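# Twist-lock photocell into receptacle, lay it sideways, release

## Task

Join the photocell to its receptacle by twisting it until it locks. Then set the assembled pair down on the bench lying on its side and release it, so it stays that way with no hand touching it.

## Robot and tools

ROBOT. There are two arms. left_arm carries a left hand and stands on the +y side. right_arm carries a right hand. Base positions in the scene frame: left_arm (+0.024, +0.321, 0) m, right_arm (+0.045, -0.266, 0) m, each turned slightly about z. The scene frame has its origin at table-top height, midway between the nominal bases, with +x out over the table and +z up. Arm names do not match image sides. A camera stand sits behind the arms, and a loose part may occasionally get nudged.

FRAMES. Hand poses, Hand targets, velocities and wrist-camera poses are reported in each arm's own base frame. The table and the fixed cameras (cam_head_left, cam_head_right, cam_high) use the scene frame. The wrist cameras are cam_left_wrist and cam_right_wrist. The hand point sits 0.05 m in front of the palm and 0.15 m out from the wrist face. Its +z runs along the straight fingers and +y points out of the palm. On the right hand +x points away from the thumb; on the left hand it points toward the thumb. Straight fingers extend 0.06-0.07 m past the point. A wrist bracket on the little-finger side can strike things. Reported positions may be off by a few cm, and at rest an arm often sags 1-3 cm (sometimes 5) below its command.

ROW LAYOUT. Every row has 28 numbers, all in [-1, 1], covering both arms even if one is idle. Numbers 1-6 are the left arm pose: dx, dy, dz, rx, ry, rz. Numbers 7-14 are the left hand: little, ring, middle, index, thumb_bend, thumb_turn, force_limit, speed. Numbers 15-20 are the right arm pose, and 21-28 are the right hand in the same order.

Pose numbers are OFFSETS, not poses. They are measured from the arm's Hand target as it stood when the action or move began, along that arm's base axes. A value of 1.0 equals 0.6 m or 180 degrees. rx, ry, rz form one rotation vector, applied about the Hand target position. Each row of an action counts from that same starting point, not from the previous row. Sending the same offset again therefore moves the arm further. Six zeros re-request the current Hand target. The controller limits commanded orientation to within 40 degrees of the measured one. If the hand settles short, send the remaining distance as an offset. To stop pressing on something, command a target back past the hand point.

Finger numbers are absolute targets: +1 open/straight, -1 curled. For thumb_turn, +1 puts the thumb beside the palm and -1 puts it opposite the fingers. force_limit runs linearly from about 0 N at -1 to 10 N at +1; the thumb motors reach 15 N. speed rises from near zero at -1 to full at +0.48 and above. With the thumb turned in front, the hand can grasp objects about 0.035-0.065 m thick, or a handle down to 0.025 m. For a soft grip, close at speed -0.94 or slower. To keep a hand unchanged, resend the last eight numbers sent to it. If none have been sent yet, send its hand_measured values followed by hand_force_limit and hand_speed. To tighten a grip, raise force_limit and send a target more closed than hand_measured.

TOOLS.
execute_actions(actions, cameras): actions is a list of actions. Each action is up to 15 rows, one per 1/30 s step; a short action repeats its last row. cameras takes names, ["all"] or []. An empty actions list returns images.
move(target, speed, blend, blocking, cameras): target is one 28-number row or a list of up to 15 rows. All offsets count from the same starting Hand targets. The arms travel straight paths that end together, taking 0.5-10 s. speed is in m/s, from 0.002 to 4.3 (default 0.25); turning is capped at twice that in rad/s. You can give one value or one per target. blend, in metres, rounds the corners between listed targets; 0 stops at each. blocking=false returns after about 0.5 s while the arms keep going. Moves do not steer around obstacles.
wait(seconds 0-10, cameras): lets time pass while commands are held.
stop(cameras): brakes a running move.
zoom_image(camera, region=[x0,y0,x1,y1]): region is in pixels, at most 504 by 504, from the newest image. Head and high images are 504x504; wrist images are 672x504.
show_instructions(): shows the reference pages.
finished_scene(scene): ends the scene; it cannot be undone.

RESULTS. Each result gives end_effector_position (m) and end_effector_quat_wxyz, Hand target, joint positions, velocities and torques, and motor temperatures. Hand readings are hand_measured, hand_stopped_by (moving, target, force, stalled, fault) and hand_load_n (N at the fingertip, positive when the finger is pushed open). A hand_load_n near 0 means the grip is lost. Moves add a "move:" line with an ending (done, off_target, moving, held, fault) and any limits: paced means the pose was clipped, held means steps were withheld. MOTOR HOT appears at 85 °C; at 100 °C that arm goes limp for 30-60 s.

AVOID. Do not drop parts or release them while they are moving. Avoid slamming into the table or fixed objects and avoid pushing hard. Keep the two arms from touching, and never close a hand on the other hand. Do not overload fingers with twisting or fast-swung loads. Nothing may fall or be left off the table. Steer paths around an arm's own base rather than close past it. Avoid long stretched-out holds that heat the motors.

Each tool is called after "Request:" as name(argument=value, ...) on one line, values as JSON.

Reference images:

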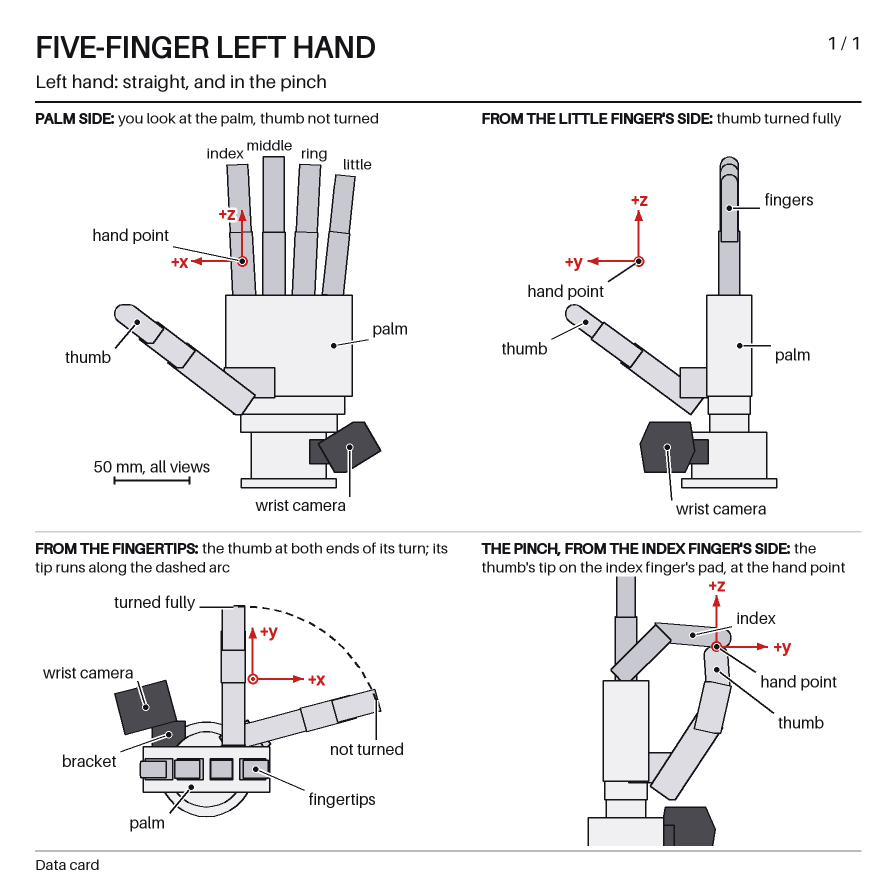

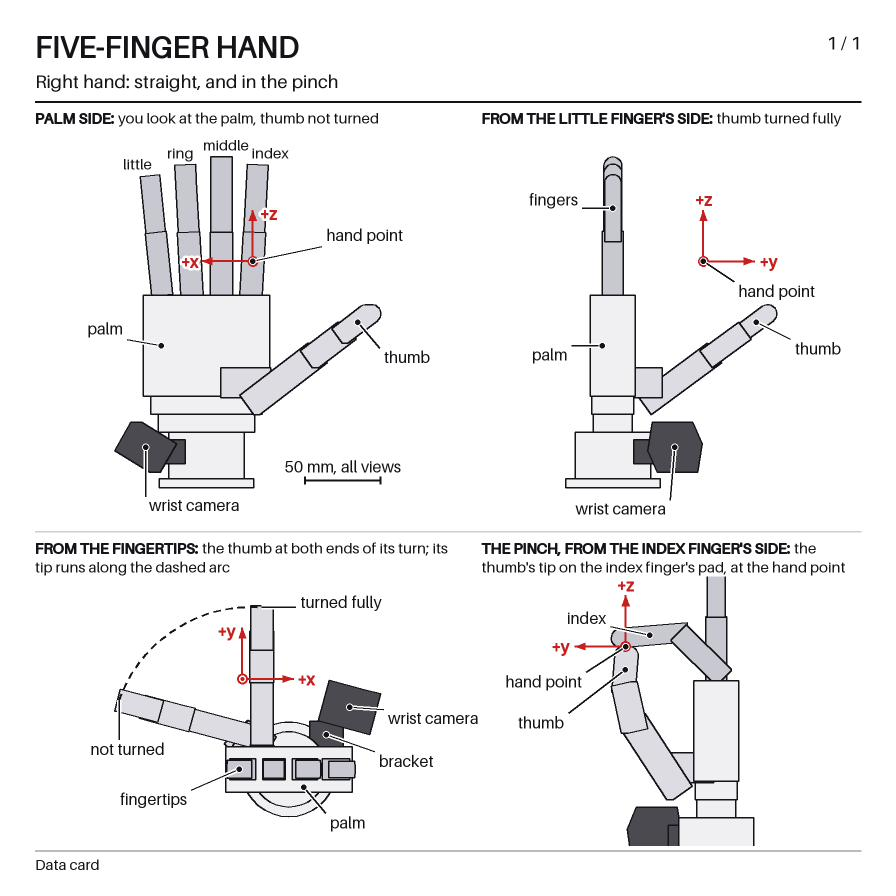

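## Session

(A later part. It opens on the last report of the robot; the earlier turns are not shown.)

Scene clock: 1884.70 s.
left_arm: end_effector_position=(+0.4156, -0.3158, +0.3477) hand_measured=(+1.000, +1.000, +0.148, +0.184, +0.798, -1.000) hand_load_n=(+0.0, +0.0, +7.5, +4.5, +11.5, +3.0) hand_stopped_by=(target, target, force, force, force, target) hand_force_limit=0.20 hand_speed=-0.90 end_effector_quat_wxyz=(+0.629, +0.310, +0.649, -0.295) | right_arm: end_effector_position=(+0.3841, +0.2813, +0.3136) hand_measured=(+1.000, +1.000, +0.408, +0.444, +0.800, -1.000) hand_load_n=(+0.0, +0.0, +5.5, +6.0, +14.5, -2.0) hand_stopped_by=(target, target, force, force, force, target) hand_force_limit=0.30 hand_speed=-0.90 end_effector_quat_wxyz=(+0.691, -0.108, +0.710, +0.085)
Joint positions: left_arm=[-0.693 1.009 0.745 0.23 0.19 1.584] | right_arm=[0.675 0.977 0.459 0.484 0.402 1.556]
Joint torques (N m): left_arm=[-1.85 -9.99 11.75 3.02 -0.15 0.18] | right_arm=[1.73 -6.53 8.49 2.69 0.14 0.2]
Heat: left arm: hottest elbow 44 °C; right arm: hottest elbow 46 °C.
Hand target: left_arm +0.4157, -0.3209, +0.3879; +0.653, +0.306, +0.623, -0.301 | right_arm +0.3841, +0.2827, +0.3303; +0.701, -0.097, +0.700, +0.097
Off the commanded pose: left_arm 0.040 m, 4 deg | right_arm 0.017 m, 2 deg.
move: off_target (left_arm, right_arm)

Request:
move(target=[[0,0,0.04,0,0,0,1,1,-0.5,-0.5,0.65,-1,0.2,-0.9,0,0,0,0,0,0,1,1,0.0,0.0,0.7,-1,0.3,-0.9]], speed=0.08, cameras=["cam_high","cam_head_left","cam_left_wrist"])

Request:
zoom_image(camera="cam_high", region=[180, 110, 240, 170])

Request:
zoom_image(camera="cam_head_left", region=[275, 245, 325, 305])

Scene clock: 1894.47 s.
left_arm: end_effector_position=(+0.4158, -0.3157, +0.3674) hand_measured=(+1.000, +1.000, +0.148, +0.184, +0.798, -1.000) hand_load_n=(+0.0, +0.0, +7.5, +4.0, +11.5, +2.5) hand_stopped_by=(target, target, force, force, force, target) hand_force_limit=0.20 hand_speed=-0.90 end_effector_quat_wxyz=(+0.630, +0.309, +0.648, -0.295) | right_arm: end_effector_position=(+0.3841, +0.2813, +0.3136) hand_measured=(+1.000, +1.000, +0.408, +0.444, +0.800, -1.000) hand_load_n=(+0.0, +0.0, +5.5, +6.5, +14.5, -1.0) hand_stopped_by=(target, target, force, force, force, target) hand_force_limit=0.30 hand_speed=-0.90 end_effector_quat_wxyz=(+0.691, -0.108, +0.710, +0.085)
Joint positions: left_arm=[-0.693 0.995 0.788 0.175 0.189 1.584] | right_arm=[0.675 0.977 0.459 0.484 0.402 1.556]
Joint torques (N m): left_arm=[-1.9 -9.99 12.77 2.47 -0.1 0.19] | right_arm=[1.49 -6.83 8.57 2.7 0.14 0.14]
Heat: left arm: hottest elbow 44 °C; right arm: hottest elbow 45 °C.
Hand target: left_arm +0.4158, -0.3209, +0.4119; +0.654, +0.306, +0.624, -0.301 | right_arm +0.3841, +0.2827, +0.3303; +0.701, -0.097, +0.700, +0.096
Off the commanded pose: left_arm 0.045 m, 4 deg | right_arm 0.017 m, 2 deg.
move: off_target (left_arm, right_arm)
camera_calibration:
cam_left_wrist: T_world_to_cam=[[-0.722321, -0.644518, -0.250697, 0.190655], [-0.224041, 0.561051, -0.796886, 0.5616], [0.654261, -0.519441, -0.549657, -0.1216], [0, 0, 0, 1]] pos_world=[0.343093, -0.25537, 0.42849]
Images, in order (width x height): cam_head_left 504x504, cam_high 504x504, cam_left_wrist 672x504.

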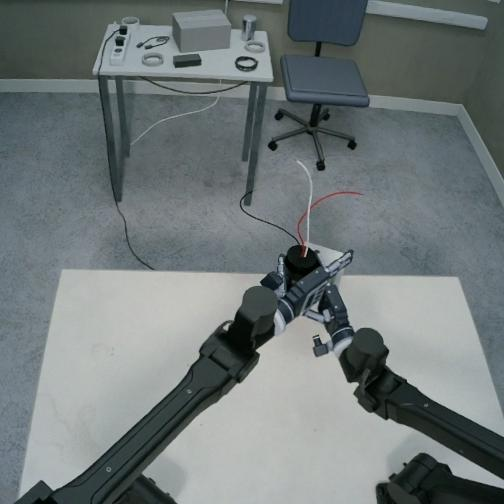

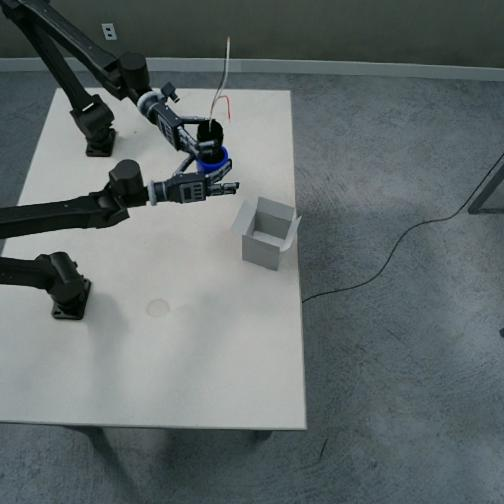

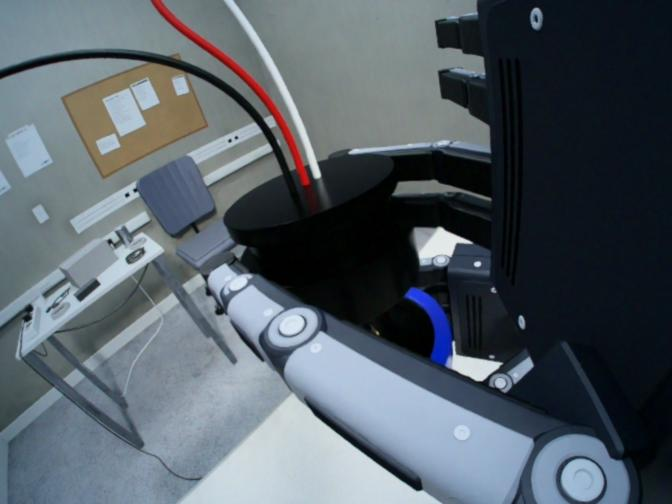

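Scaled by 8.400 from the camera's 504x504 image, which has a finer 720x720 frame.

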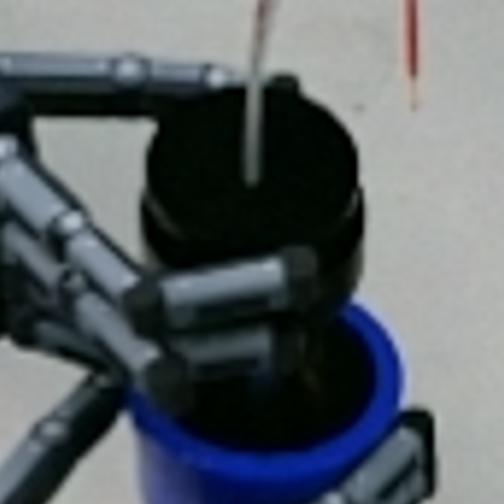

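Scaled by 8.400 from the camera's 504x504 image, which has a finer 720x720 frame.

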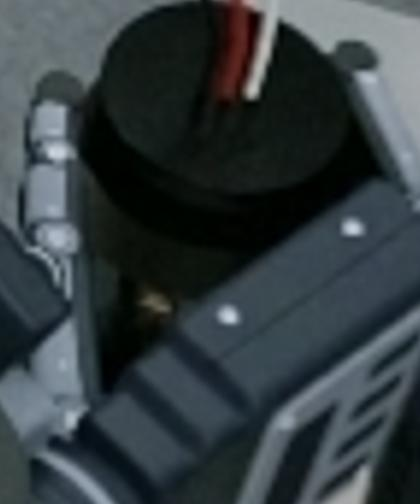

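Request:
move(target=[[0,0,0,0,0,0,1,1,-0.5,-0.5,0.65,-1,0.2,-0.9,0.0003,0.0105,0.017,0.0147,0.0041,0,1,1,0.0,0.0,0.7,-1,0.3,-0.9]], speed=0.05)

Scene clock: 1938.07 s.
left_arm: end_effector_position=(+0.4158, -0.3157, +0.3674) hand_measured=(+1.000, +1.000, +0.148, +0.184, +0.798, -1.000) hand_load_n=(+0.0, +0.0, +7.5, +4.0, +11.5, +3.0) hand_stopped_by=(target, target, force, force, force, target) hand_force_limit=0.20 hand_speed=-0.90 end_effector_quat_wxyz=(+0.630, +0.309, +0.648, -0.295) | right_arm: end_effector_position=(+0.3822, +0.2830, +0.3145) hand_measured=(+1.000, +1.000, +0.408, +0.444, +0.800, -1.000) hand_load_n=(+0.0, +0.0, +6.0, +6.0, +14.0, -1.0) hand_stopped_by=(target, target, force, force, force, target) hand_force_limit=0.30 hand_speed=-0.90 end_effector_quat_wxyz=(+0.687, -0.091, +0.714, +0.099)
Joint positions: left_arm=[-0.693 0.995 0.788 0.175 0.189 1.584] | right_arm=[0.693 0.977 0.459 0.477 0.423 1.604]
Joint torques (N m): left_arm=[-1.73 -9.88 12.78 2.43 -0.09 0.2] | right_arm=[2.02 -6.65 10.21 2.15 0.17 0.16]
Motor temperatures (°C): left_arm=[23 28 51 25 23 24] | right_arm=[24 27 45 27 24 23]
Heat: left arm: hottest elbow 51 °C; right arm: hottest elbow 45 °C.
Hand target: left_arm +0.4158, -0.3209, +0.4119; +0.654, +0.306, +0.624, -0.301 | right_arm +0.3843, +0.2890, +0.3404; +0.698, -0.080, +0.702, +0.113
Off the commanded pose: left_arm 0.045 m, 4 deg | right_arm 0.027 m, 3 deg.
move: off_target (left_arm, right_arm)

Request:
move(target=[[0,0,0,0,0,0,1,1,-0.5,-0.5,0.65,-1,0.2,-0.9,0,0,0.017,0,0,0,1,1,0.0,0.0,0.7,-1,0.3,-0.9]], speed=0.05)

Scene clock: 1943.70 s.
left_arm: end_effector_position=(+0.4158, -0.3157, +0.3674) hand_measured=(+1.000, +1.000, +0.148, +0.184, +0.798, -1.000) hand_load_n=(+0.0, +0.0, +7.5, +4.0, +11.5, +3.0) hand_stopped_by=(target, target, force, force, force, target) hand_force_limit=0.20 hand_speed=-0.90 end_effector_quat_wxyz=(+0.630, +0.309, +0.648, -0.295) | right_arm: end_effector_position=(+0.3810, +0.2819, +0.3091) hand_measured=(+1.000, +1.000, +0.408, +0.444, +0.800, -1.000) hand_load_n=(+0.0, +0.0, +6.0, +6.0, +14.5, -1.0) hand_stopped_by=(target, target, force, force, force, target) hand_force_limit=0.30 hand_speed=-0.90 end_effector_quat_wxyz=(+0.678, -0.096, +0.723, +0.093)
Joint positions: left_arm=[-0.693 0.995 0.788 0.175 0.189 1.584] | right_arm=[0.693 0.965 0.459 0.437 0.423 1.605]
Joint torques (N m): left_arm=[-1.79 -9.99 12.77 2.43 -0.1 0.19] | right_arm=[2.2 -7.41 11.43 2.21 0.18 0.18]
Heat: left arm: hottest elbow 52 °C; right arm: hottest elbow 46 °C.
Hand target: left_arm +0.4158, -0.3209, +0.4119; +0.654, +0.306, +0.624, -0.301 | right_arm +0.3844, +0.2890, +0.3505; +0.698, -0.080, +0.703, +0.113
Off the commanded pose: left_arm 0.045 m, 4 deg | right_arm 0.042 m, 4 deg.
move: off_target (left_arm, right_arm)

Request:
move(target=[[0,0,0.1,0,0.0054,0,1,1,-0.5,-0.5,0.65,-1,0.2,-0.9,0,0,0,0,0,0,1,1,0.0,0.0,0.7,-1,0.3,-0.9]], speed=0.1)

Request:
move(target=[[0,0,0,0,0,0,1,1,-0.5,-0.5,0.65,-1,0.2,-0.9,-0.0003,-0.0105,0.035,-0.0147,-0.0041,0,1,1,0.0,0.0,0.7,-1,0.3,-0.9]], speed=0.08)

Scene clock: 1972.87 s.
left_arm: end_effector_position=(+0.4172, -0.3168, +0.4317) hand_measured=(+1.000, +1.000, +0.148, +0.184, +0.798, -1.000) hand_load_n=(+0.0, +0.0, +7.5, +4.0, +11.5, +2.5) hand_stopped_by=(target, target, force, force, force, target) hand_force_limit=0.20 hand_speed=-0.90 end_effector_quat_wxyz=(+0.629, +0.309, +0.649, -0.295) | right_arm: end_effector_position=(+0.3810, +0.2819, +0.3091) hand_measured=(+1.000, +1.000, +0.408, +0.444, +0.800, -1.000) hand_load_n=(+0.0, +0.0, +5.5, +6.0, +14.5, -1.0) hand_stopped_by=(target, target, force, force, force, target) hand_force_limit=0.30 hand_speed=-0.90 end_effector_quat_wxyz=(+0.678, -0.096, +0.723, +0.093)
Joint positions: left_arm=[-0.693 0.978 0.949 -0.006 0.189 1.584] | right_arm=[0.693 0.965 0.459 0.437 0.423 1.605]
Joint torques (N m): left_arm=[-1.67 -9 13.01 2.48 -0.06 0.08] | right_arm=[2.14 -7.41 11.45 2.13 0.2 0.13]
Heat: left arm: hottest elbow 53 °C; right arm: hottest elbow 48 °C.
Hand target: left_arm +0.4158, -0.3208, +0.4718; +0.648, +0.304, +0.629, -0.303 | right_arm +0.3844, +0.2890, +0.3506; +0.698, -0.080, +0.703, +0.113
Off the commanded pose: left_arm 0.040 m, 3 deg | right_arm 0.042 m, 4 deg.
move: off_target (left_arm, right_arm)

Scene clock: 1973.93 s.
left_arm: end_effector_position=(+0.4172, -0.3168, +0.4317) hand_measured=(+1.000, +1.000, +0.148, +0.184, +0.798, -1.000) hand_load_n=(+0.0, +0.0, +7.5, +4.0, +11.5, +2.5) hand_stopped_by=(target, target, force, force, force, target) hand_force_limit=0.20 hand_speed=-0.90 end_effector_quat_wxyz=(+0.629, +0.309, +0.649, -0.295) | right_arm: end_effector_position=(+0.3752, +0.2804, +0.3253) hand_measured=(+1.000, +1.000, +0.408, +0.444, +0.800, -1.000) hand_load_n=(+0.0, +0.0, +5.5, +6.5, +14.0, -1.0) hand_stopped_by=(target, target, force, force, force, target) hand_force_limit=0.30 hand_speed=-0.90 end_effector_quat_wxyz=(+0.677, -0.112, +0.722, +0.085)
Joint positions: left_arm=[-0.693 0.978 0.949 -0.006 0.189 1.584] | right_arm=[0.69 0.904 0.486 0.342 0.41 1.571]
Joint torques (N m): left_arm=[-1.67 -9.11 13.01 2.4 -0.05 0.08] | right_arm=[0.03 -6.42 12.44 2.15 -0.13 -0.02]
Heat: left arm: hottest elbow 53 °C; right arm: hottest elbow 48 °C.
Hand target: left_arm +0.4158, -0.3208, +0.4719; +0.648, +0.304, +0.629, -0.303 | right_arm +0.3842, +0.2827, +0.3715; +0.700, -0.097, +0.700, +0.096
Off the commanded pose: left_arm 0.040 m, 3 deg | right_arm 0.047 m, 4 deg.
move: off_target (left_arm, right_arm)

Request:
move(target=[[0,0,0,0,0,0,1,1,-0.5,-0.5,0.65,-1,0.2,-0.9,0,0,0.05,0,0,0,1,1,0.0,0.0,0.7,-1,0.3,-0.9],[0,0,0,0,0,0,1,1,-0.5,-0.5,0.65,-1,0.2,-0.9,0,0,-0.06,0,0,0,1,1,0.0,0.0,0.7,-1,0.3,-0.9]], speed=0.08, cameras=["cam_high","cam_head_left","cam_head_right"])

Scene clock: 1984.53 s.
left_arm: end_effector_position=(+0.4172, -0.3168, +0.4317) hand_measured=(+1.000, +1.000, +0.148, +0.184, +0.798, -1.000) hand_load_n=(+0.0, +0.0, +7.5, +4.0, +11.5, +2.5) hand_stopped_by=(target, target, force, force, force, target) hand_force_limit=0.20 hand_speed=-0.90 end_effector_quat_wxyz=(+0.629, +0.309, +0.649, -0.295) | right_arm: end_effector_position=(+0.3813, +0.2854, +0.3260) hand_measured=(+1.000, +1.000, +0.408, +0.444, +0.800, -1.000) hand_load_n=(-0.5, +0.0, +5.5, +6.0, +14.5, -1.0) hand_stopped_by=(target, target, force, force, force, target) hand_force_limit=0.30 hand_speed=-0.90 end_effector_quat_wxyz=(+0.691, -0.105, +0.709, +0.093)
Joint positions: left_arm=[-0.693 0.978 0.949 -0.006 0.189 1.584] | right_arm=[0.69 0.957 0.48 0.447 0.41 1.57]
Joint torques (N m): left_arm=[-1.67 -9 13 2.43 -0.05 0.08] | right_arm=[0.32 -5.66 8.08 3.32 -0.14 0.01]
Heat: left arm: hottest elbow 52 °C; right arm: hottest elbow 49 °C.
Hand target: left_arm +0.4158, -0.3208, +0.4719; +0.648, +0.304, +0.629, -0.303 | right_arm +0.3842, +0.2827, +0.3355; +0.700, -0.097, +0.701, +0.096
Off the commanded pose: left_arm 0.040 m, 3 deg | right_arm 0.010 m, 2 deg.
move: off_target (left_arm)
Images, in order (width x height): cam_head_left 504x504, cam_head_right 504x504, cam_high 504x504.

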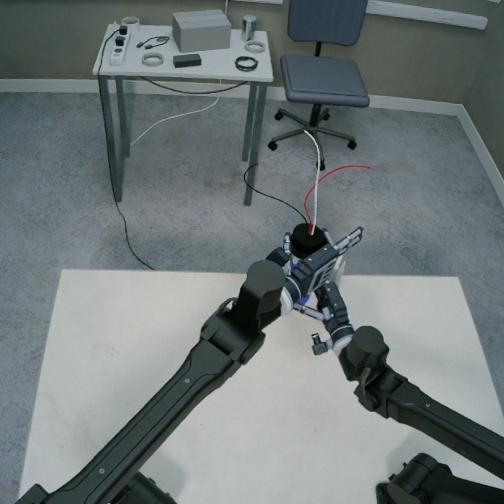

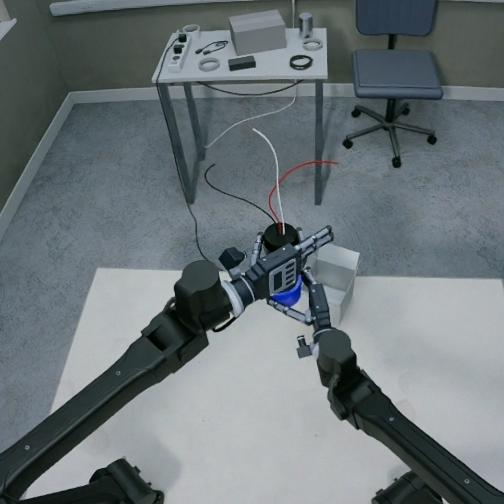

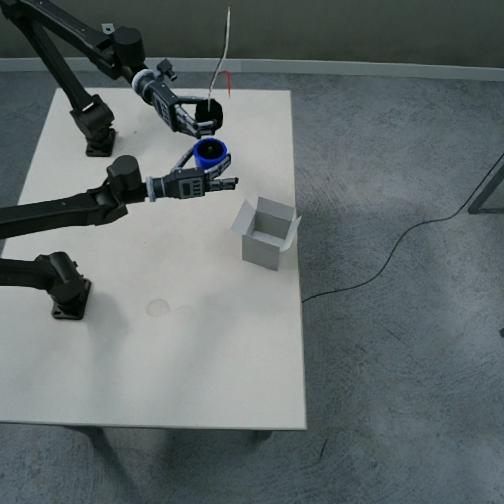

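Request:
move(target=[[0.006,0.0165,-0.145,0,0.0064,0,1,1,-0.5,-0.5,0.65,-1,0.2,-0.9,0,0,0,0,0,0,1,1,0.0,0.0,0.7,-1,0.3,-0.9]], speed=0.08, cameras=["cam_high","cam_head_left","cam_head_right"])

Request:
zoom_image(camera="cam_high", region=[180, 110, 240, 170])

Request:
zoom_image(camera="cam_head_left", region=[275, 235, 335, 295])

Request:
zoom_image(camera="cam_head_right", region=[255, 235, 315, 295])

Scene clock: 2004.20 s.
left_arm: end_effector_position=(+0.4136, -0.3130, +0.3790) hand_measured=(+1.000, +1.000, +0.148, +0.184, +0.798, -1.000) hand_load_n=(+0.0, +0.0, +7.5, +4.0, +11.5, +3.0) hand_stopped_by=(target, target, force, force, force, target) hand_force_limit=0.20 hand_speed=-0.90 end_effector_quat_wxyz=(+0.634, +0.307, +0.641, -0.305) | right_arm: end_effector_position=(+0.3812, +0.2854, +0.3261) hand_measured=(+1.000, +1.000, +0.408, +0.444, +0.800, -1.000) hand_load_n=(+0.0, +0.0, +5.5, +6.5, +14.5, -1.5) hand_stopped_by=(target, target, force, force, force, target) hand_force_limit=0.30 hand_speed=-0.90 end_effector_quat_wxyz=(+0.691, -0.105, +0.709, +0.093)
Joint positions: left_arm=[-0.681 0.978 0.795 0.172 0.215 1.571] | right_arm=[0.69 0.957 0.48 0.447 0.41 1.57]
Joint torques (N m): left_arm=[-0.15 -7.41 8.96 3.73 0.19 0.09] | right_arm=[0.21 -5.83 8.03 3.32 -0.13 0.02]
Heat: left arm: hottest elbow 52 °C; right arm: hottest elbow 49 °C.
Hand target: left_arm +0.4193, -0.3110, +0.3850; +0.642, +0.301, +0.635, -0.306 | right_arm +0.3842, +0.2827, +0.3355; +0.700, -0.097, +0.700, +0.096
Off the commanded pose: left_arm 0.009 m, 1 deg | right_arm 0.010 m, 2 deg.
move: done
Images, in order (width x height): cam_head_left 504x504, cam_head_right 504x504, cam_high 504x504.

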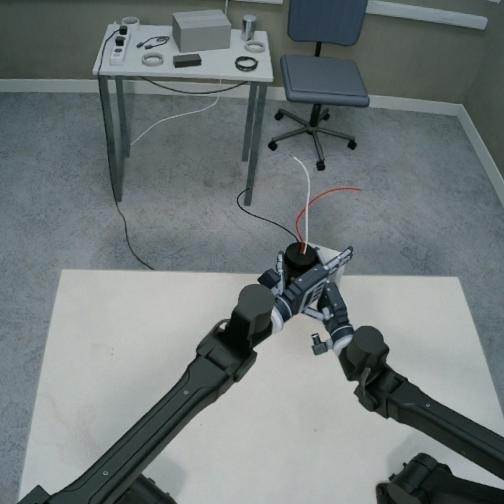

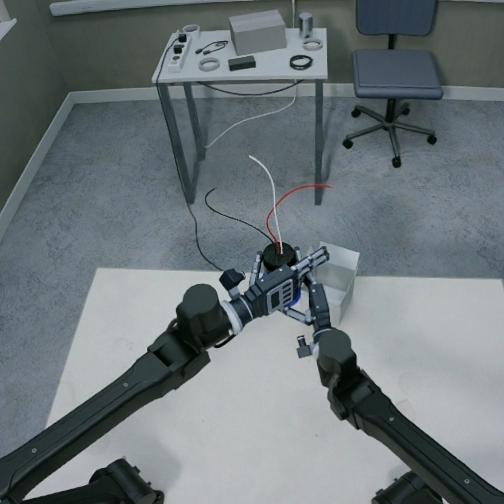

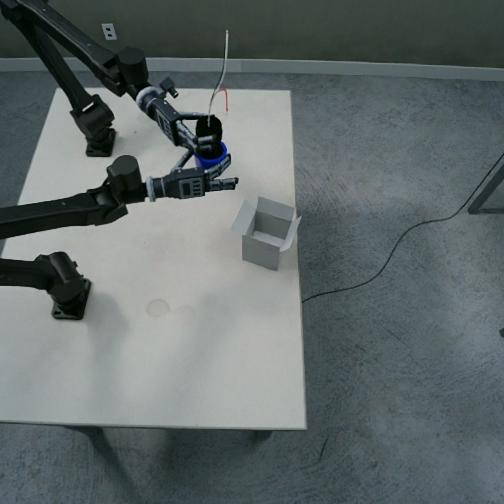

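Scaled by 8.400 from the camera's 504x504 image, which has a finer 720x720 frame.

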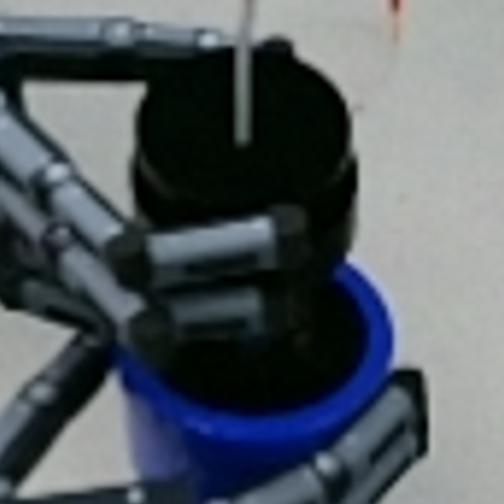

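Scaled by 8.400 from the camera's 504x504 image, which has a finer 720x720 frame.

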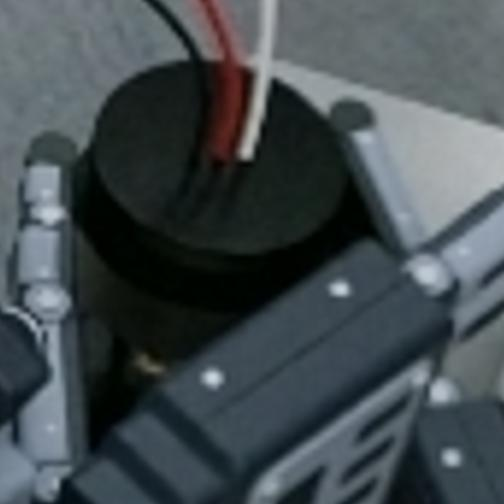

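Scaled by 8.400 from the camera's 504x504 image, which has a finer 720x720 frame.

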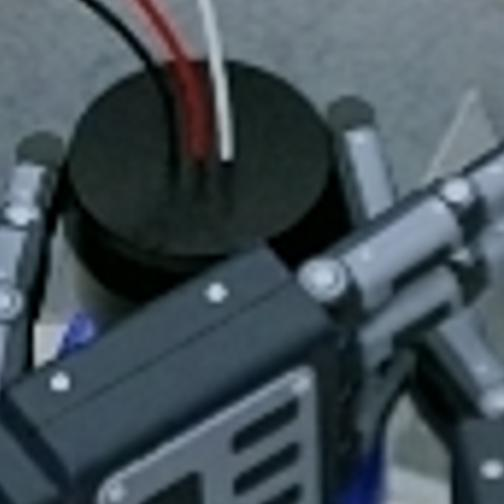

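Request:
move(target=[[-0.0015,-0.001,-0.02,-0.0083,0.005,0,1,1,-0.5,-0.5,0.65,-1,0.2,-0.9,0,0,0,0,0,0,1,1,0.0,0.0,0.7,-1,0.3,-0.9]], speed=0.05)

Scene clock: 2029.43 s.
left_arm: end_effector_position=(+0.4125, -0.3134, +0.3683) hand_measured=(+1.000, +1.000, +0.148, +0.184, +0.798, -1.000) hand_load_n=(+0.0, +0.0, +7.5, +4.0, +11.5, +2.5) hand_stopped_by=(target, target, force, force, force, target) hand_force_limit=0.20 hand_speed=-0.90 end_effector_quat_wxyz=(+0.633, +0.296, +0.641, -0.316) | right_arm: end_effector_position=(+0.3812, +0.2854, +0.3261) hand_measured=(+1.000, +1.000, +0.408, +0.444, +0.800, -1.000) hand_load_n=(+0.0, +0.0, +5.5, +6.5, +14.5, -1.0) hand_stopped_by=(target, target, force, force, force, target) hand_force_limit=0.30 hand_speed=-0.90 end_effector_quat_wxyz=(+0.691, -0.105, +0.709, +0.093)
Joint positions: left_arm=[-0.681 0.983 0.765 0.22 0.215 1.54] | right_arm=[0.69 0.957 0.48 0.447 0.41 1.57]
Joint torques (N m): left_arm=[-0.15 -7.24 8.9 3.67 0.15 0.04] | right_arm=[-0.26 -5.77 7.95 3.19 -0.11 0.02]
Heat: left arm: hottest elbow 48 °C; right arm: hottest elbow 48 °C.
Hand target: left_arm +0.4184, -0.3116, +0.3729; +0.641, +0.290, +0.636, -0.317 | right_arm +0.3842, +0.2827, +0.3355; +0.700, -0.097, +0.700, +0.096
Off the commanded pose: left_arm 0.008 m, 1 deg | right_arm 0.010 m, 2 deg.
move: done

Request:
move(target=[[0.0007,0.0,-0.012,0,0,0.004,1,1,-0.5,-0.5,0.65,-1,0.2,-0.9,0,0,0,0,0,0,1,1,0.0,0.0,0.7,-1,0.3,-0.9]], speed=0.03, cameras=["cam_high","cam_head_left"])

Request:
zoom_image(camera="cam_head_left", region=[275, 245, 325, 305])

Scene clock: 2042.30 s.
left_arm: end_effector_position=(+0.4145, -0.3114, +0.3613) hand_measured=(+1.000, +1.000, +0.148, +0.184, +0.798, -1.000) hand_load_n=(+0.0, +0.0, +7.5, +4.0, +11.5, +3.0) hand_stopped_by=(target, target, force, force, force, target) hand_force_limit=0.20 hand_speed=-0.90 end_effector_quat_wxyz=(+0.635, +0.292, +0.643, -0.312) | right_arm: end_effector_position=(+0.3812, +0.2854, +0.3261) hand_measured=(+1.000, +1.000, +0.408, +0.444, +0.800, -1.000) hand_load_n=(+0.0, +0.0, +6.0, +6.0, +14.0, -1.0) hand_stopped_by=(target, target, force, force, force, target) hand_force_limit=0.30 hand_speed=-0.90 end_effector_quat_wxyz=(+0.691, -0.105, +0.709, +0.093)
Joint positions: left_arm=[-0.681 0.99 0.75 0.242 0.201 1.54] | right_arm=[0.69 0.957 0.48 0.447 0.409 1.57]
Joint torques (N m): left_arm=[-0.73 -7.3 8.83 3.74 -0.11 0.08] | right_arm=[0.26 -5.89 7.94 3.37 -0.12 0]
Heat: left arm: hottest elbow 48 °C; right arm: hottest elbow 47 °C.
Hand target: left_arm +0.4189, -0.3116, +0.3657; +0.643, +0.286, +0.638, -0.313 | right_arm +0.3842, +0.2827, +0.3355; +0.700, -0.097, +0.700, +0.096
Off the commanded pose: left_arm 0.006 m, 1 deg | right_arm 0.010 m, 2 deg.
move: done
Images, in order (width x height): cam_head_left 504x504, cam_high 504x504.

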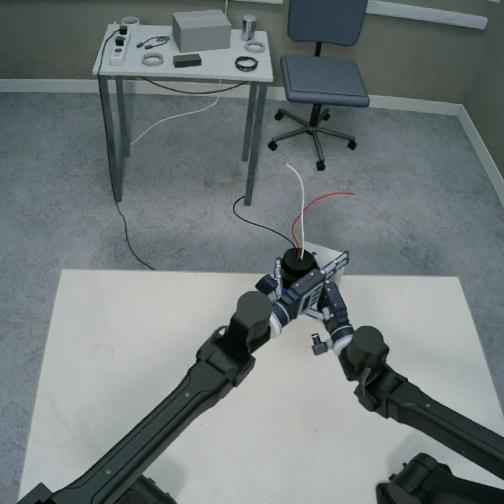

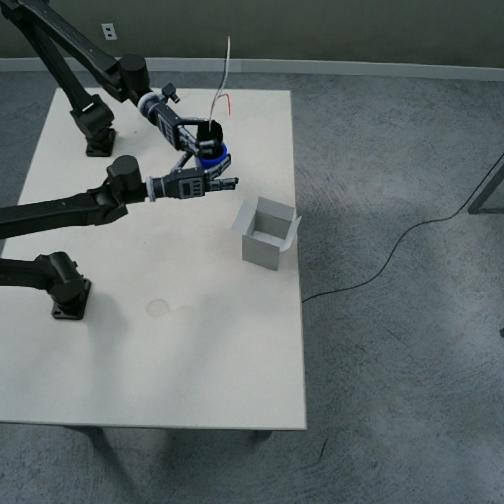

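Scaled by 8.400 from the camera's 504x504 image, which has a finer 720x720 frame.

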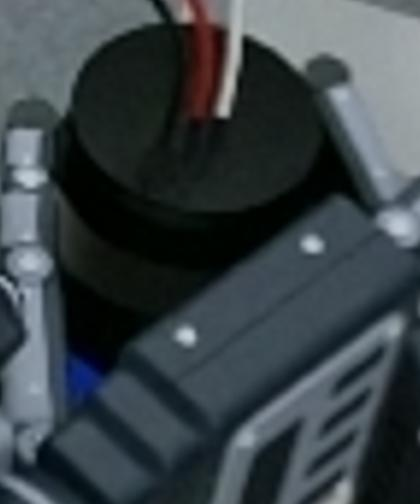

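Request:
move(target=[[-0.004,-0.006,-0.004,0,0,0,1,1,-0.5,-0.5,0.65,-1,0.2,-0.9,0,0,0,0,0,0,1,1,0.0,0.0,0.7,-1,0.3,-0.9]], speed=0.03)

Scene clock: 2052.57 s.
left_arm: end_effector_position=(+0.4161, -0.3094, +0.3608) hand_measured=(+1.000, +1.000, +0.148, +0.184, +0.798, -1.000) hand_load_n=(+0.0, +0.0, +7.5, +4.0, +11.5, +2.5) hand_stopped_by=(target, target, force, force, force, target) hand_force_limit=0.20 hand_speed=-0.90 end_effector_quat_wxyz=(+0.639, +0.287, +0.644, -0.308) | right_arm: end_effector_position=(+0.3812, +0.2854, +0.3261) hand_measured=(+1.000, +1.000, +0.408, +0.444, +0.800, -1.000) hand_load_n=(+0.0, +0.0, +6.0, +6.0, +14.0, -1.0) hand_stopped_by=(target, target, force, force, force, target) hand_force_limit=0.30 hand_speed=-0.90 end_effector_quat_wxyz=(+0.691, -0.105, +0.709, +0.093)
Joint positions: left_arm=[-0.681 0.991 0.746 0.251 0.188 1.54] | right_arm=[0.69 0.957 0.48 0.447 0.409 1.57]
Joint torques (N m): left_arm=[-1.79 -7.12 8.68 3.69 -0.1 0.09] | right_arm=[0.5 -5.3 8.14 3.3 -0.13 0.02]
Heat: left arm: hottest elbow 47 °C; right arm: hottest elbow 47 °C.
Hand target: left_arm +0.4164, -0.3152, +0.3633; +0.643, +0.286, +0.638, -0.313 | right_arm +0.3841, +0.2827, +0.3357; +0.701, -0.097, +0.700, +0.097
Off the commanded pose: left_arm 0.006 m, 1 deg | right_arm 0.010 m, 2 deg.
move: done

Request:
move(target=[[-0.003,-0.005,0.0,0,0,0,1,1,-0.5,-0.5,0.65,-1,0.2,-0.9,0,0,0,0,0,0,1,1,0.0,0.0,0.7,-1,0.3,-0.9]], speed=0.03)

Scene clock: 2064.10 s.
left_arm: end_effector_position=(+0.4151, -0.3110, +0.3605) hand_measured=(+1.000, +1.000, +0.148, +0.184, +0.798, -1.000) hand_load_n=(+0.5, +0.0, +7.5, +4.0, +12.0, +2.5) hand_stopped_by=(target, target, force, force, force, target) hand_force_limit=0.20 hand_speed=-0.90 end_effector_quat_wxyz=(+0.639, +0.286, +0.644, -0.307) | right_arm: end_effector_position=(+0.3813, +0.2853, +0.3261) hand_measured=(+1.000, +1.000, +0.408, +0.444, +0.800, -1.000) hand_load_n=(+0.0, +0.0, +6.0, +6.0, +14.5, -1.0) hand_stopped_by=(target, target, force, force, force, target) hand_force_limit=0.30 hand_speed=-0.90 end_effector_quat_wxyz=(+0.691, -0.105, +0.709, +0.093)
Joint positions: left_arm=[-0.689 0.992 0.746 0.252 0.177 1.54] | right_arm=[0.69 0.957 0.48 0.447 0.409 1.57]
Joint torques (N m): left_arm=[-2.37 -7.18 8.81 3.6 -0.09 0.09] | right_arm=[0.15 -5.89 8.02 3.3 -0.1 0.03]
Motor temperatures (°C): left_arm=[23 28 46 25 23 24] | right_arm=[23 26 47 27 24 23]
Heat: left arm: hottest elbow 46 °C; right arm: hottest elbow 47 °C.
Hand target: left_arm +0.4147, -0.3182, +0.3632; +0.643, +0.286, +0.638, -0.313 | right_arm +0.3842, +0.2826, +0.3357; +0.701, -0.097, +0.700, +0.097
Off the commanded pose: left_arm 0.008 m, 1 deg | right_arm 0.010 m, 2 deg.
move: done

Request:
move(target=[[-0.0035,-0.004,0.0,0,0,0,1,1,-0.5,-0.5,0.65,-1,0.2,-0.9,0,0,0,0,0,0,1,1,0.0,0.0,0.7,-1,0.3,-0.9]], speed=0.03)

Scene clock: 2071.87 s.
left_arm: end_effector_position=(+0.4133, -0.3131, +0.3605) hand_measured=(+1.000, +1.000, +0.148, +0.184, +0.798, -1.000) hand_load_n=(+0.0, +0.0, +7.5, +4.0, +11.5, +2.5) hand_stopped_by=(target, target, force, force, force, target) hand_force_limit=0.20 hand_speed=-0.90 end_effector_quat_wxyz=(+0.639, +0.286, +0.645, -0.307) | right_arm: end_effector_position=(+0.3813, +0.2853, +0.3261) hand_measured=(+1.000, +1.000, +0.408, +0.444, +0.800, -1.000) hand_load_n=(+0.0, +0.0, +6.0, +6.0, +14.5, -1.0) hand_stopped_by=(target, target, force, force, force, target) hand_force_limit=0.30 hand_speed=-0.90 end_effector_quat_wxyz=(+0.691, -0.105, +0.709, +0.093)
Joint positions: left_arm=[-0.698 0.992 0.746 0.252 0.166 1.54] | right_arm=[0.69 0.957 0.48 0.447 0.409 1.57]
Joint torques (N m): left_arm=[-2.14 -7 8.79 3.7 -0.07 0.09] | right_arm=[0.15 -5.71 8.02 3.25 -0.11 0.03]
Heat: left arm: hottest elbow 45 °C; right arm: hottest elbow 47 °C.
Hand target: left_arm +0.4126, -0.3206, +0.3632; +0.643, +0.286, +0.638, -0.313 | right_arm +0.3842, +0.2827, +0.3357; +0.701, -0.097, +0.700, +0.097
Off the commanded pose: left_arm 0.008 m, 1 deg | right_arm 0.010 m, 2 deg.
move: done

Request:
move(target=[[0,0,-0.01,0,0,0,1,1,-0.5,-0.5,0.65,-1,0.2,-0.9,0,0,0,0,0,0,1,1,0.0,0.0,0.7,-1,0.3,-0.9]], speed=0.03)

Scene clock: 2079.23 s.
left_arm: end_effector_position=(+0.4132, -0.3132, +0.3595) hand_measured=(+1.000, +1.000, +0.148, +0.184, +0.798, -1.000) hand_load_n=(+0.0, -0.5, +7.5, +4.0, +11.5, +2.5) hand_stopped_by=(target, target, force, force, force, target) hand_force_limit=0.20 hand_speed=-0.90 end_effector_quat_wxyz=(+0.643, +0.285, +0.641, -0.308) | right_arm: end_effector_position=(+0.3815, +0.2854, +0.3255) hand_measured=(+1.000, +1.000, +0.408, +0.444, +0.800, -1.000) hand_load_n=(+0.0, +0.0, +5.5, +6.0, +14.5, -1.5) hand_stopped_by=(target, target, force, force, force, target) hand_force_limit=0.30 hand_speed=-0.90 end_effector_quat_wxyz=(+0.691, -0.105, +0.709, +0.092)
Joint positions: left_arm=[-0.699 0.995 0.737 0.274 0.165 1.54] | right_arm=[0.69 0.958 0.48 0.447 0.409 1.569]
Joint torques (N m): left_arm=[-2.08 -6.83 8.46 3.6 -0.06 0.1] | right_arm=[0.38 -5.77 7.88 3.23 -0.12 0.01]
Heat: left arm: hottest elbow 45 °C; right arm: hottest elbow 46 °C.
Hand target: left_arm +0.4126, -0.3205, +0.3572; +0.643, +0.286, +0.638, -0.313 | right_arm +0.3842, +0.2827, +0.3356; +0.700, -0.097, +0.700, +0.096
Off the commanded pose: left_arm 0.008 m, 1 deg | right_arm 0.011 m, 2 deg.
move: off_target (right_arm)

Request:
execute_actions(actions=[[[0,0,-0.002,0,0,0,1,1,-0.5,-0.5,0.65,-1,0.2,-0.9,0.0054,0.0099,0,0,0,0.013,1,1,0.0,0.0,0.7,-1,0.3,-0.9],[0,0,-0.004,0,0,0,1,1,-0.5,-0.5,0.65,-1,0.2,-0.9,0.0099,0.0132,0,0,0,0.008,1,1,0.0,0.0,0.7,-1,0.3,-0.9],[0,0,-0.006,0,0,0,1,1,-0.5,-0.5,0.65,-1,0.2,-0.9,0.0126,0.0078,0,0,0,-0.008,1,1,0.0,0.0,0.7,-1,0.3,-0.9],[0,0,-0.008,0,0,0,1,1,-0.5,-0.5,0.65,-1,0.2,-0.9,0.0132,-0.0028,0,0,0,-0.013,1,1,0.0,0.0,0.7,-1,0.3,-0.9],[0,0,-0.01,0,0,0,1,1,-0.5,-0.5,0.65,-1,0.2,-0.9,0.0115,-0.0115,0,0,0,0,1,1,0.0,0.0,0.7,-1,0.3,-0.9],[0,0,-0.011,0,0,0,1,1,-0.5,-0.5,0.65,-1,0.2,-0.9,0.0078,-0.0126,0,0,0,0.013,1,1,0.0,0.0,0.7,-1,0.3,-0.9],[0,0,-0.012,0,0,0,1,1,-0.5,-0.5,0.65,-1,0.2,-0.9,0.0028,-0.0054,0,0,0,0.008,1,1,0.0,0.0,0.7,-1,0.3,-0.9],[0,0,-0.013,0,0,0,1,1,-0.5,-0.5,0.65,-1,0.2,-0.9,-0.0028,0.0054,0,0,0,-0.008,1,1,0.0,0.0,0.7,-1,0.3,-0.9],[0,0,-0.013,0,0,0,1,1,-0.5,-0.5,0.65,-1,0.2,-0.9,-0.0078,0.0126,0,0,0,-0.013,1,1,0.0,0.0,0.7,-1,0.3,-0.9],[0,0,-0.013,0,0,0,1,1,-0.5,-0.5,0.65,-1,0.2,-0.9,-0.0115,0.0115,0,0,0,0,1,1,0.0,0.0,0.7,-1,0.3,-0.9],[0,0,-0.013,0,0,0,1,1,-0.5,-0.5,0.65,-1,0.2,-0.9,-0.0132,0.0028,0,0,0,0.013,1,1,0.0,0.0,0.7,-1,0.3,-0.9],[0,0,-0.013,0,0,0,1,1,-0.5,-0.5,0.65,-1,0.2,-0.9,-0.0126,-0.0078,0,0,0,0.008,1,1,0.0,0.0,0.7,-1,0.3,-0.9],[0,0,-0.013,0,0,0,1,1,-0.5,-0.5,0.65,-1,0.2,-0.9,-0.0099,-0.0132,0,0,0,-0.008,1,1,0.0,0.0,0.7,-1,0.3,-0.9],[0,0,-0.013,0,0,0,1,1,-0.5,-0.5,0.65,-1,0.2,-0.9,-0.0054,-0.0099,0,0,0,-0.013,1,1,0.0,0.0,0.7,-1,0.3,-0.9],[0,0,-0.013,0,0,0,1,1,-0.5,-0.5,0.65,-1,0.2,-0.9,0,0,0,0,0,0,1,1,0.0,0.0,0.7,-1,0.3,-0.9]]])

Scene clock: 2154.00 s.
left_arm: end_effector_position=(+0.4129, -0.3139, +0.3512) hand_measured=(+1.000, +1.000, +0.148, +0.184, +0.798, -1.000) hand_load_n=(+0.0, +0.0, +7.5, +4.0, +11.5, +2.5) hand_stopped_by=(target, target, force, force, force, target) hand_force_limit=0.20 hand_speed=-0.90 end_effector_quat_wxyz=(+0.642, +0.285, +0.641, -0.308) | right_arm: end_effector_position=(+0.3832, +0.2824, +0.3166) hand_measured=(+1.000, +1.000, +0.408, +0.444, +0.800, -1.000) hand_load_n=(+0.0, +0.0, +5.5, +6.5, +14.0, -1.5) hand_stopped_by=(target, target, force, force, force, target) hand_force_limit=0.30 hand_speed=-0.90 end_effector_quat_wxyz=(+0.687, -0.106, +0.713, +0.086)
Joint positions: left_arm=[-0.7 1.002 0.72 0.298 0.165 1.54] | right_arm=[0.682 0.966 0.469 0.453 0.41 1.565]
Joint torques (N m): left_arm=[-1.9 -6.95 8.47 3.55 -0.06 0.09] | right_arm=[1.03 -6.77 8.64 3.03 -0.12 0.07]
Heat: left arm: hottest elbow 45 °C; right arm: hottest elbow 46 °C.
Hand target: left_arm +0.4126, -0.3206, +0.3497; +0.643, +0.286, +0.638, -0.313 | right_arm +0.3842, +0.2827, +0.3356; +0.700, -0.097, +0.700, +0.096
Off the commanded pose: left_arm 0.007 m, 1 deg | right_arm 0.019 m, 3 deg.

Request:
move(target=[[0,0,0.16,0,0,0,1,1,-0.5,-0.5,0.65,-1,0.2,-0.9,0,0,0,0,0,0,1,1,0.0,0.0,0.7,-1,0.3,-0.9]], speed=0.12)

Request:
move(target=[[0,0,0,0,0,0,1,1,-0.5,-0.5,0.65,-1,0.2,-0.9,0,0,0.08,0.0147,-0.0179,0,1,1,0.0,0.0,0.7,-1,0.3,-0.9]], speed=0.1, cameras=["cam_high","cam_head_left","cam_head_right"])

Scene clock: 2200.60 s.
left_arm: end_effector_position=(+0.4140, -0.3148, +0.4065) hand_measured=(+1.000, +1.000, +0.148, +0.184, +0.798, -1.000) hand_load_n=(+0.0, +0.0, +7.5, +4.0, +12.0, +2.5) hand_stopped_by=(target, target, force, force, force, target) hand_force_limit=0.20 hand_speed=-0.90 end_effector_quat_wxyz=(+0.625, +0.290, +0.659, -0.303) | right_arm: end_effector_position=(+0.3830, +0.2826, +0.3154) hand_measured=(+1.000, +1.000, +0.408, +0.444, +0.800, -1.000) hand_load_n=(+0.0, +0.0, +6.0, +6.5, +14.5, -1.5) hand_stopped_by=(target, target, force, force, force, target) hand_force_limit=0.30 hand_speed=-0.90 end_effector_quat_wxyz=(+0.687, -0.108, +0.714, +0.085)
Joint positions: left_arm=[-0.7 0.973 0.887 0.049 0.165 1.54] | right_arm=[0.682 0.967 0.467 0.453 0.409 1.563]
Joint torques (N m): left_arm=[-1.85 -8.94 12.83 2.35 -0.02 0.09] | right_arm=[1.08 -6.89 8.8 3 -0.08 0.08]
Heat: left arm: hottest elbow 44 °C; right arm: hottest elbow 47 °C.
Hand target: left_arm +0.4126, -0.3206, +0.4457; +0.643, +0.286, +0.638, -0.313 | right_arm +0.3841, +0.2827, +0.3357; +0.701, -0.097, +0.700, +0.096
Off the commanded pose: left_arm 0.040 m, 3 deg | right_arm 0.020 m, 3 deg.
move: off_target (left_arm, right_arm)

Scene clock: 2201.60 s.
left_arm: end_effector_position=(+0.4139, -0.3148, +0.4064) hand_measured=(+1.000, +1.000, +0.148, +0.184, +0.798, -1.000) hand_load_n=(+0.0, +0.0, +7.5, +4.0, +11.5, +2.5) hand_stopped_by=(target, target, force, force, force, target) hand_force_limit=0.20 hand_speed=-0.90 end_effector_quat_wxyz=(+0.625, +0.290, +0.659, -0.303) | right_arm: end_effector_position=(+0.3778, +0.2784, +0.3362) hand_measured=(+1.000, +1.000, +0.408, +0.444, +0.800, -1.000) hand_load_n=(+0.0, +0.0, +6.0, +6.5, +14.0, -1.5) hand_stopped_by=(target, target, force, force, force, target) hand_force_limit=0.30 hand_speed=-0.90 end_effector_quat_wxyz=(+0.700, -0.100, +0.701, +0.093)
Joint positions: left_arm=[-0.7 0.973 0.887 0.049 0.165 1.54] | right_arm=[0.682 0.927 0.474 0.448 0.409 1.563]
Joint torques (N m): left_arm=[-1.79 -9 12.83 2.41 -0.02 0.09] | right_arm=[1.14 -6.89 12.36 2.18 -0.11 0.1]
Heat: left arm: hottest elbow 44 °C; right arm: hottest elbow 47 °C.
Hand target: left_arm +0.4126, -0.3206, +0.4456; +0.643, +0.286, +0.638, -0.313 | right_arm +0.3842, +0.2827, +0.3836; +0.722, -0.084, +0.678, +0.110
Off the commanded pose: left_arm 0.040 m, 3 deg | right_arm 0.048 m, 5 deg.
move: off_target (left_arm, right_arm)
Images, in order (width x height): cam_head_left 504x504, cam_head_right 504x504, cam_high 504x504.

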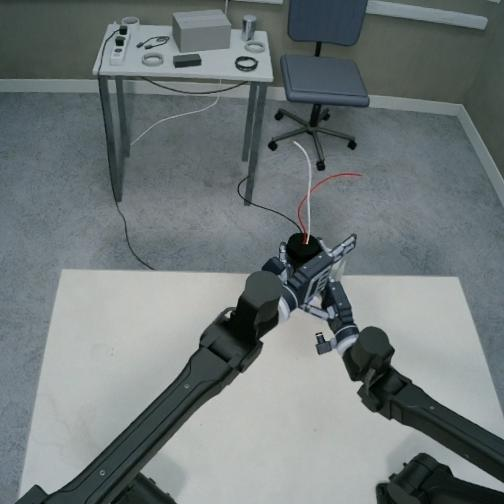

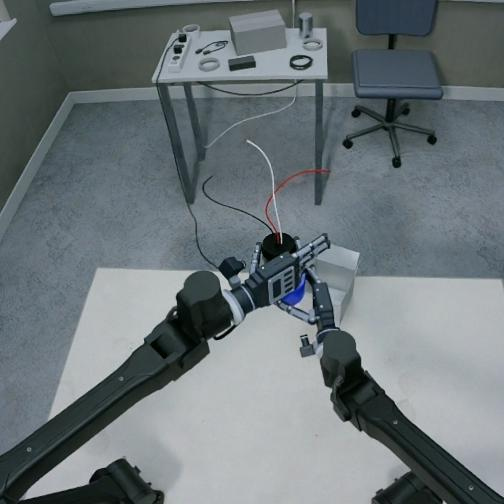

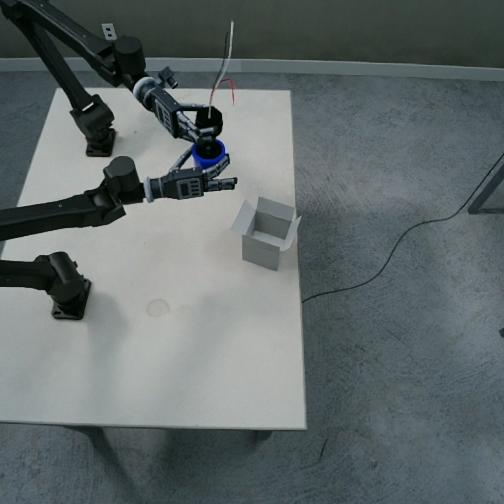

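Request:
move(target=[[0.0013,0.0033,-0.096,0.0056,-0.0051,-0.0028,1,1,-0.5,-0.5,0.65,-1,0.2,-0.9,0,0,0,0,0,0,1,1,0.0,0.0,0.7,-1,0.3,-0.9]], speed=0.08, cameras=["cam_high","cam_head_left","cam_head_right"])

Request:
zoom_image(camera="cam_high", region=[180, 110, 240, 170])

Request:
zoom_image(camera="cam_head_left", region=[265, 225, 325, 285])

Request:
zoom_image(camera="cam_head_right", region=[250, 225, 310, 285])

Scene clock: 2226.10 s.
left_arm: end_effector_position=(+0.4108, -0.3156, +0.3815) hand_measured=(+1.000, +1.000, +0.148, +0.184, +0.798, -1.000) hand_load_n=(+0.0, +0.0, +7.5, +4.0, +12.0, +2.5) hand_stopped_by=(target, target, force, force, force, target) hand_force_limit=0.20 hand_speed=-0.90 end_effector_quat_wxyz=(+0.634, +0.291, +0.645, -0.310) | right_arm: end_effector_position=(+0.3778, +0.2784, +0.3362) hand_measured=(+1.000, +1.000, +0.408, +0.444, +0.800, -1.000) hand_load_n=(+0.0, +0.0, +5.5, +6.0, +14.5, -1.0) hand_stopped_by=(target, target, force, force, force, target) hand_force_limit=0.30 hand_speed=-0.90 end_effector_quat_wxyz=(+0.700, -0.100, +0.701, +0.093)
Joint positions: left_arm=[-0.7 0.976 0.799 0.174 0.178 1.54] | right_arm=[0.682 0.927 0.474 0.448 0.409 1.563]
Joint torques (N m): left_arm=[-1.03 -7.18 8.98 3.78 0.2 0.34] | right_arm=[1.38 -7.12 12.31 2.13 -0.11 0.1]
Heat: left arm: hottest elbow 46 °C; right arm: hottest elbow 51 °C.
Hand target: left_arm +0.4134, -0.3186, +0.3879; +0.644, +0.297, +0.635, -0.308 | right_arm +0.3842, +0.2827, +0.3837; +0.722, -0.084, +0.678, +0.110
Off the commanded pose: left_arm 0.008 m, 2 deg | right_arm 0.048 m, 5 deg.
move: off_target (right_arm)
Images, in order (width x height): cam_head_left 504x504, cam_head_right 504x504, cam_high 504x504.

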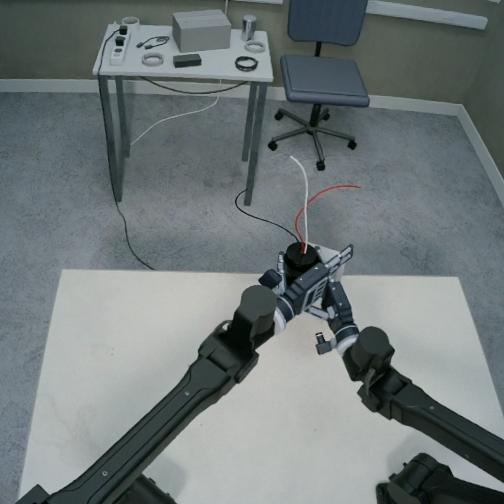

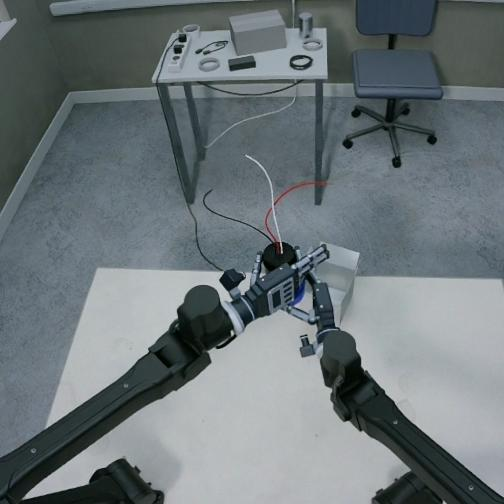

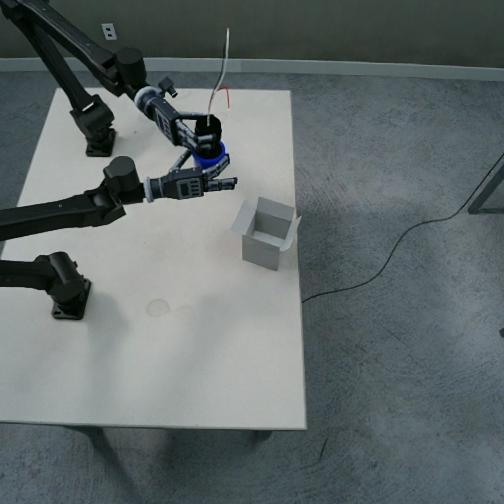

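Scaled by 8.400 from the camera's 504x504 image, which has a finer 720x720 frame.

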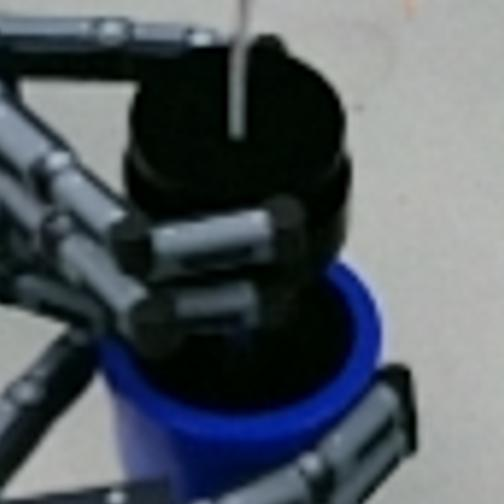

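Scaled by 8.400 from the camera's 504x504 image, which has a finer 720x720 frame.

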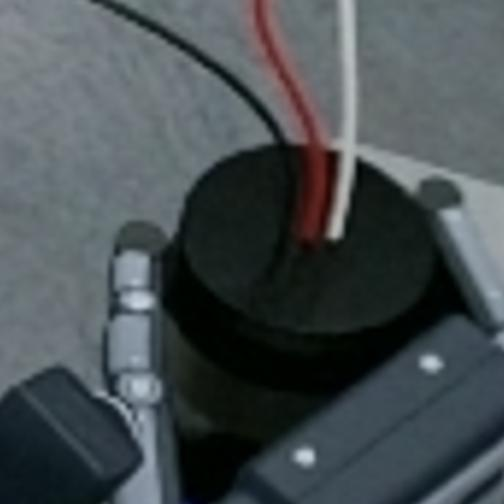

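Scaled by 8.400 from the camera's 504x504 image, which has a finer 720x720 frame.

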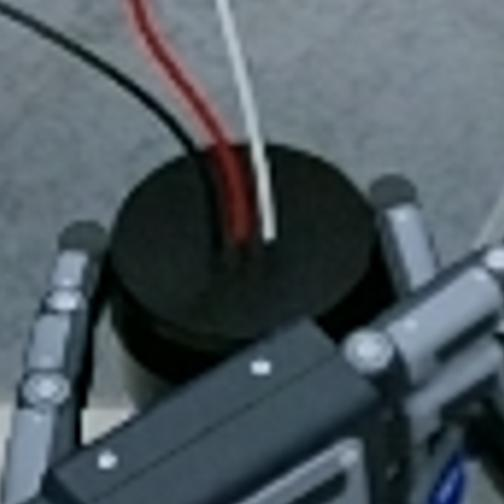

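Request:
move(target=[[-0.0092,-0.0117,0,0,0,0,1,1,-0.5,-0.5,0.65,-1,0.2,-0.9,0,0,0,0,0,0,1,1,0.0,0.0,0.7,-1,0.3,-0.9]], speed=0.05)

Scene clock: 2237.87 s.
left_arm: end_effector_position=(+0.4074, -0.3194, +0.3817) hand_measured=(+1.000, +1.000, +0.148, +0.184, +0.798, -1.000) hand_load_n=(+0.0, +0.0, +7.5, +4.0, +12.0, +2.5) hand_stopped_by=(target, target, force, force, force, target) hand_force_limit=0.20 hand_speed=-0.90 end_effector_quat_wxyz=(+0.635, +0.290, +0.646, -0.309) | right_arm: end_effector_position=(+0.3778, +0.2784, +0.3362) hand_measured=(+1.000, +1.000, +0.408, +0.444, +0.800, -1.000) hand_load_n=(+0.0, +0.0, +5.5, +6.0, +14.5, -1.5) hand_stopped_by=(target, target, force, force, force, target) hand_force_limit=0.30 hand_speed=-0.90 end_effector_quat_wxyz=(+0.700, -0.100, +0.701, +0.093)
Joint positions: left_arm=[-0.718 0.976 0.799 0.175 0.158 1.54] | right_arm=[0.682 0.927 0.474 0.448 0.409 1.563]
Joint torques (N m): left_arm=[-1.96 -7.12 9.01 3.77 -0.11 0.34] | right_arm=[0.97 -6.95 12.52 2.09 -0.1 0.1]
Motor temperatures (°C): left_arm=[23 28 47 25 23 24] | right_arm=[23 26 52 27 24 23]
Heat: left arm: hottest elbow 47 °C; right arm: hottest elbow 52 °C.
Hand target: left_arm +0.4080, -0.3256, +0.3879; +0.644, +0.297, +0.635, -0.308 | right_arm +0.3842, +0.2827, +0.3837; +0.722, -0.084, +0.678, +0.110
Off the commanded pose: left_arm 0.009 m, 2 deg | right_arm 0.048 m, 5 deg.
move: off_target (right_arm)

Request:
move(target=[[0.0,-0.001,-0.012,0.0025,-0.0083,-0.002,1,1,-0.5,-0.5,0.65,-1,0.2,-0.9,0,0,0,0,0,0,1,1,0.0,0.0,0.7,-1,0.3,-0.9]], speed=0.03)

Scene clock: 2247.80 s.
left_arm: end_effector_position=(+0.4082, -0.3195, +0.3744) hand_measured=(+1.000, +1.000, +0.148, +0.184, +0.798, -1.000) hand_load_n=(+0.0, +0.0, +7.0, +4.0, +11.5, +2.5) hand_stopped_by=(target, target, force, force, force, target) hand_force_limit=0.20 hand_speed=-0.90 end_effector_quat_wxyz=(+0.642, +0.296, +0.639, -0.304) | right_arm: end_effector_position=(+0.3778, +0.2784, +0.3362) hand_measured=(+1.000, +1.000, +0.408, +0.444, +0.800, -1.000) hand_load_n=(+0.0, +0.0, +6.0, +6.0, +14.5, -1.0) hand_stopped_by=(target, target, force, force, force, target) hand_force_limit=0.30 hand_speed=-0.90 end_effector_quat_wxyz=(+0.700, -0.100, +0.701, +0.093)
Joint positions: left_arm=[-0.718 0.983 0.773 0.219 0.158 1.562] | right_arm=[0.682 0.927 0.474 0.448 0.409 1.563]
Joint torques (N m): left_arm=[-1.96 -7.24 8.9 3.81 0.19 0.36] | right_arm=[1.03 -7.06 12.34 2.18 -0.11 0.11]
Heat: left arm: hottest elbow 46 °C; right arm: hottest elbow 53 °C.
Hand target: left_arm +0.4079, -0.3262, +0.3806; +0.650, +0.305, +0.626, -0.303 | right_arm +0.3842, +0.2827, +0.3837; +0.722, -0.084, +0.678, +0.110
Off the commanded pose: left_arm 0.009 m, 2 deg | right_arm 0.048 m, 5 deg.
move: off_target (right_arm)


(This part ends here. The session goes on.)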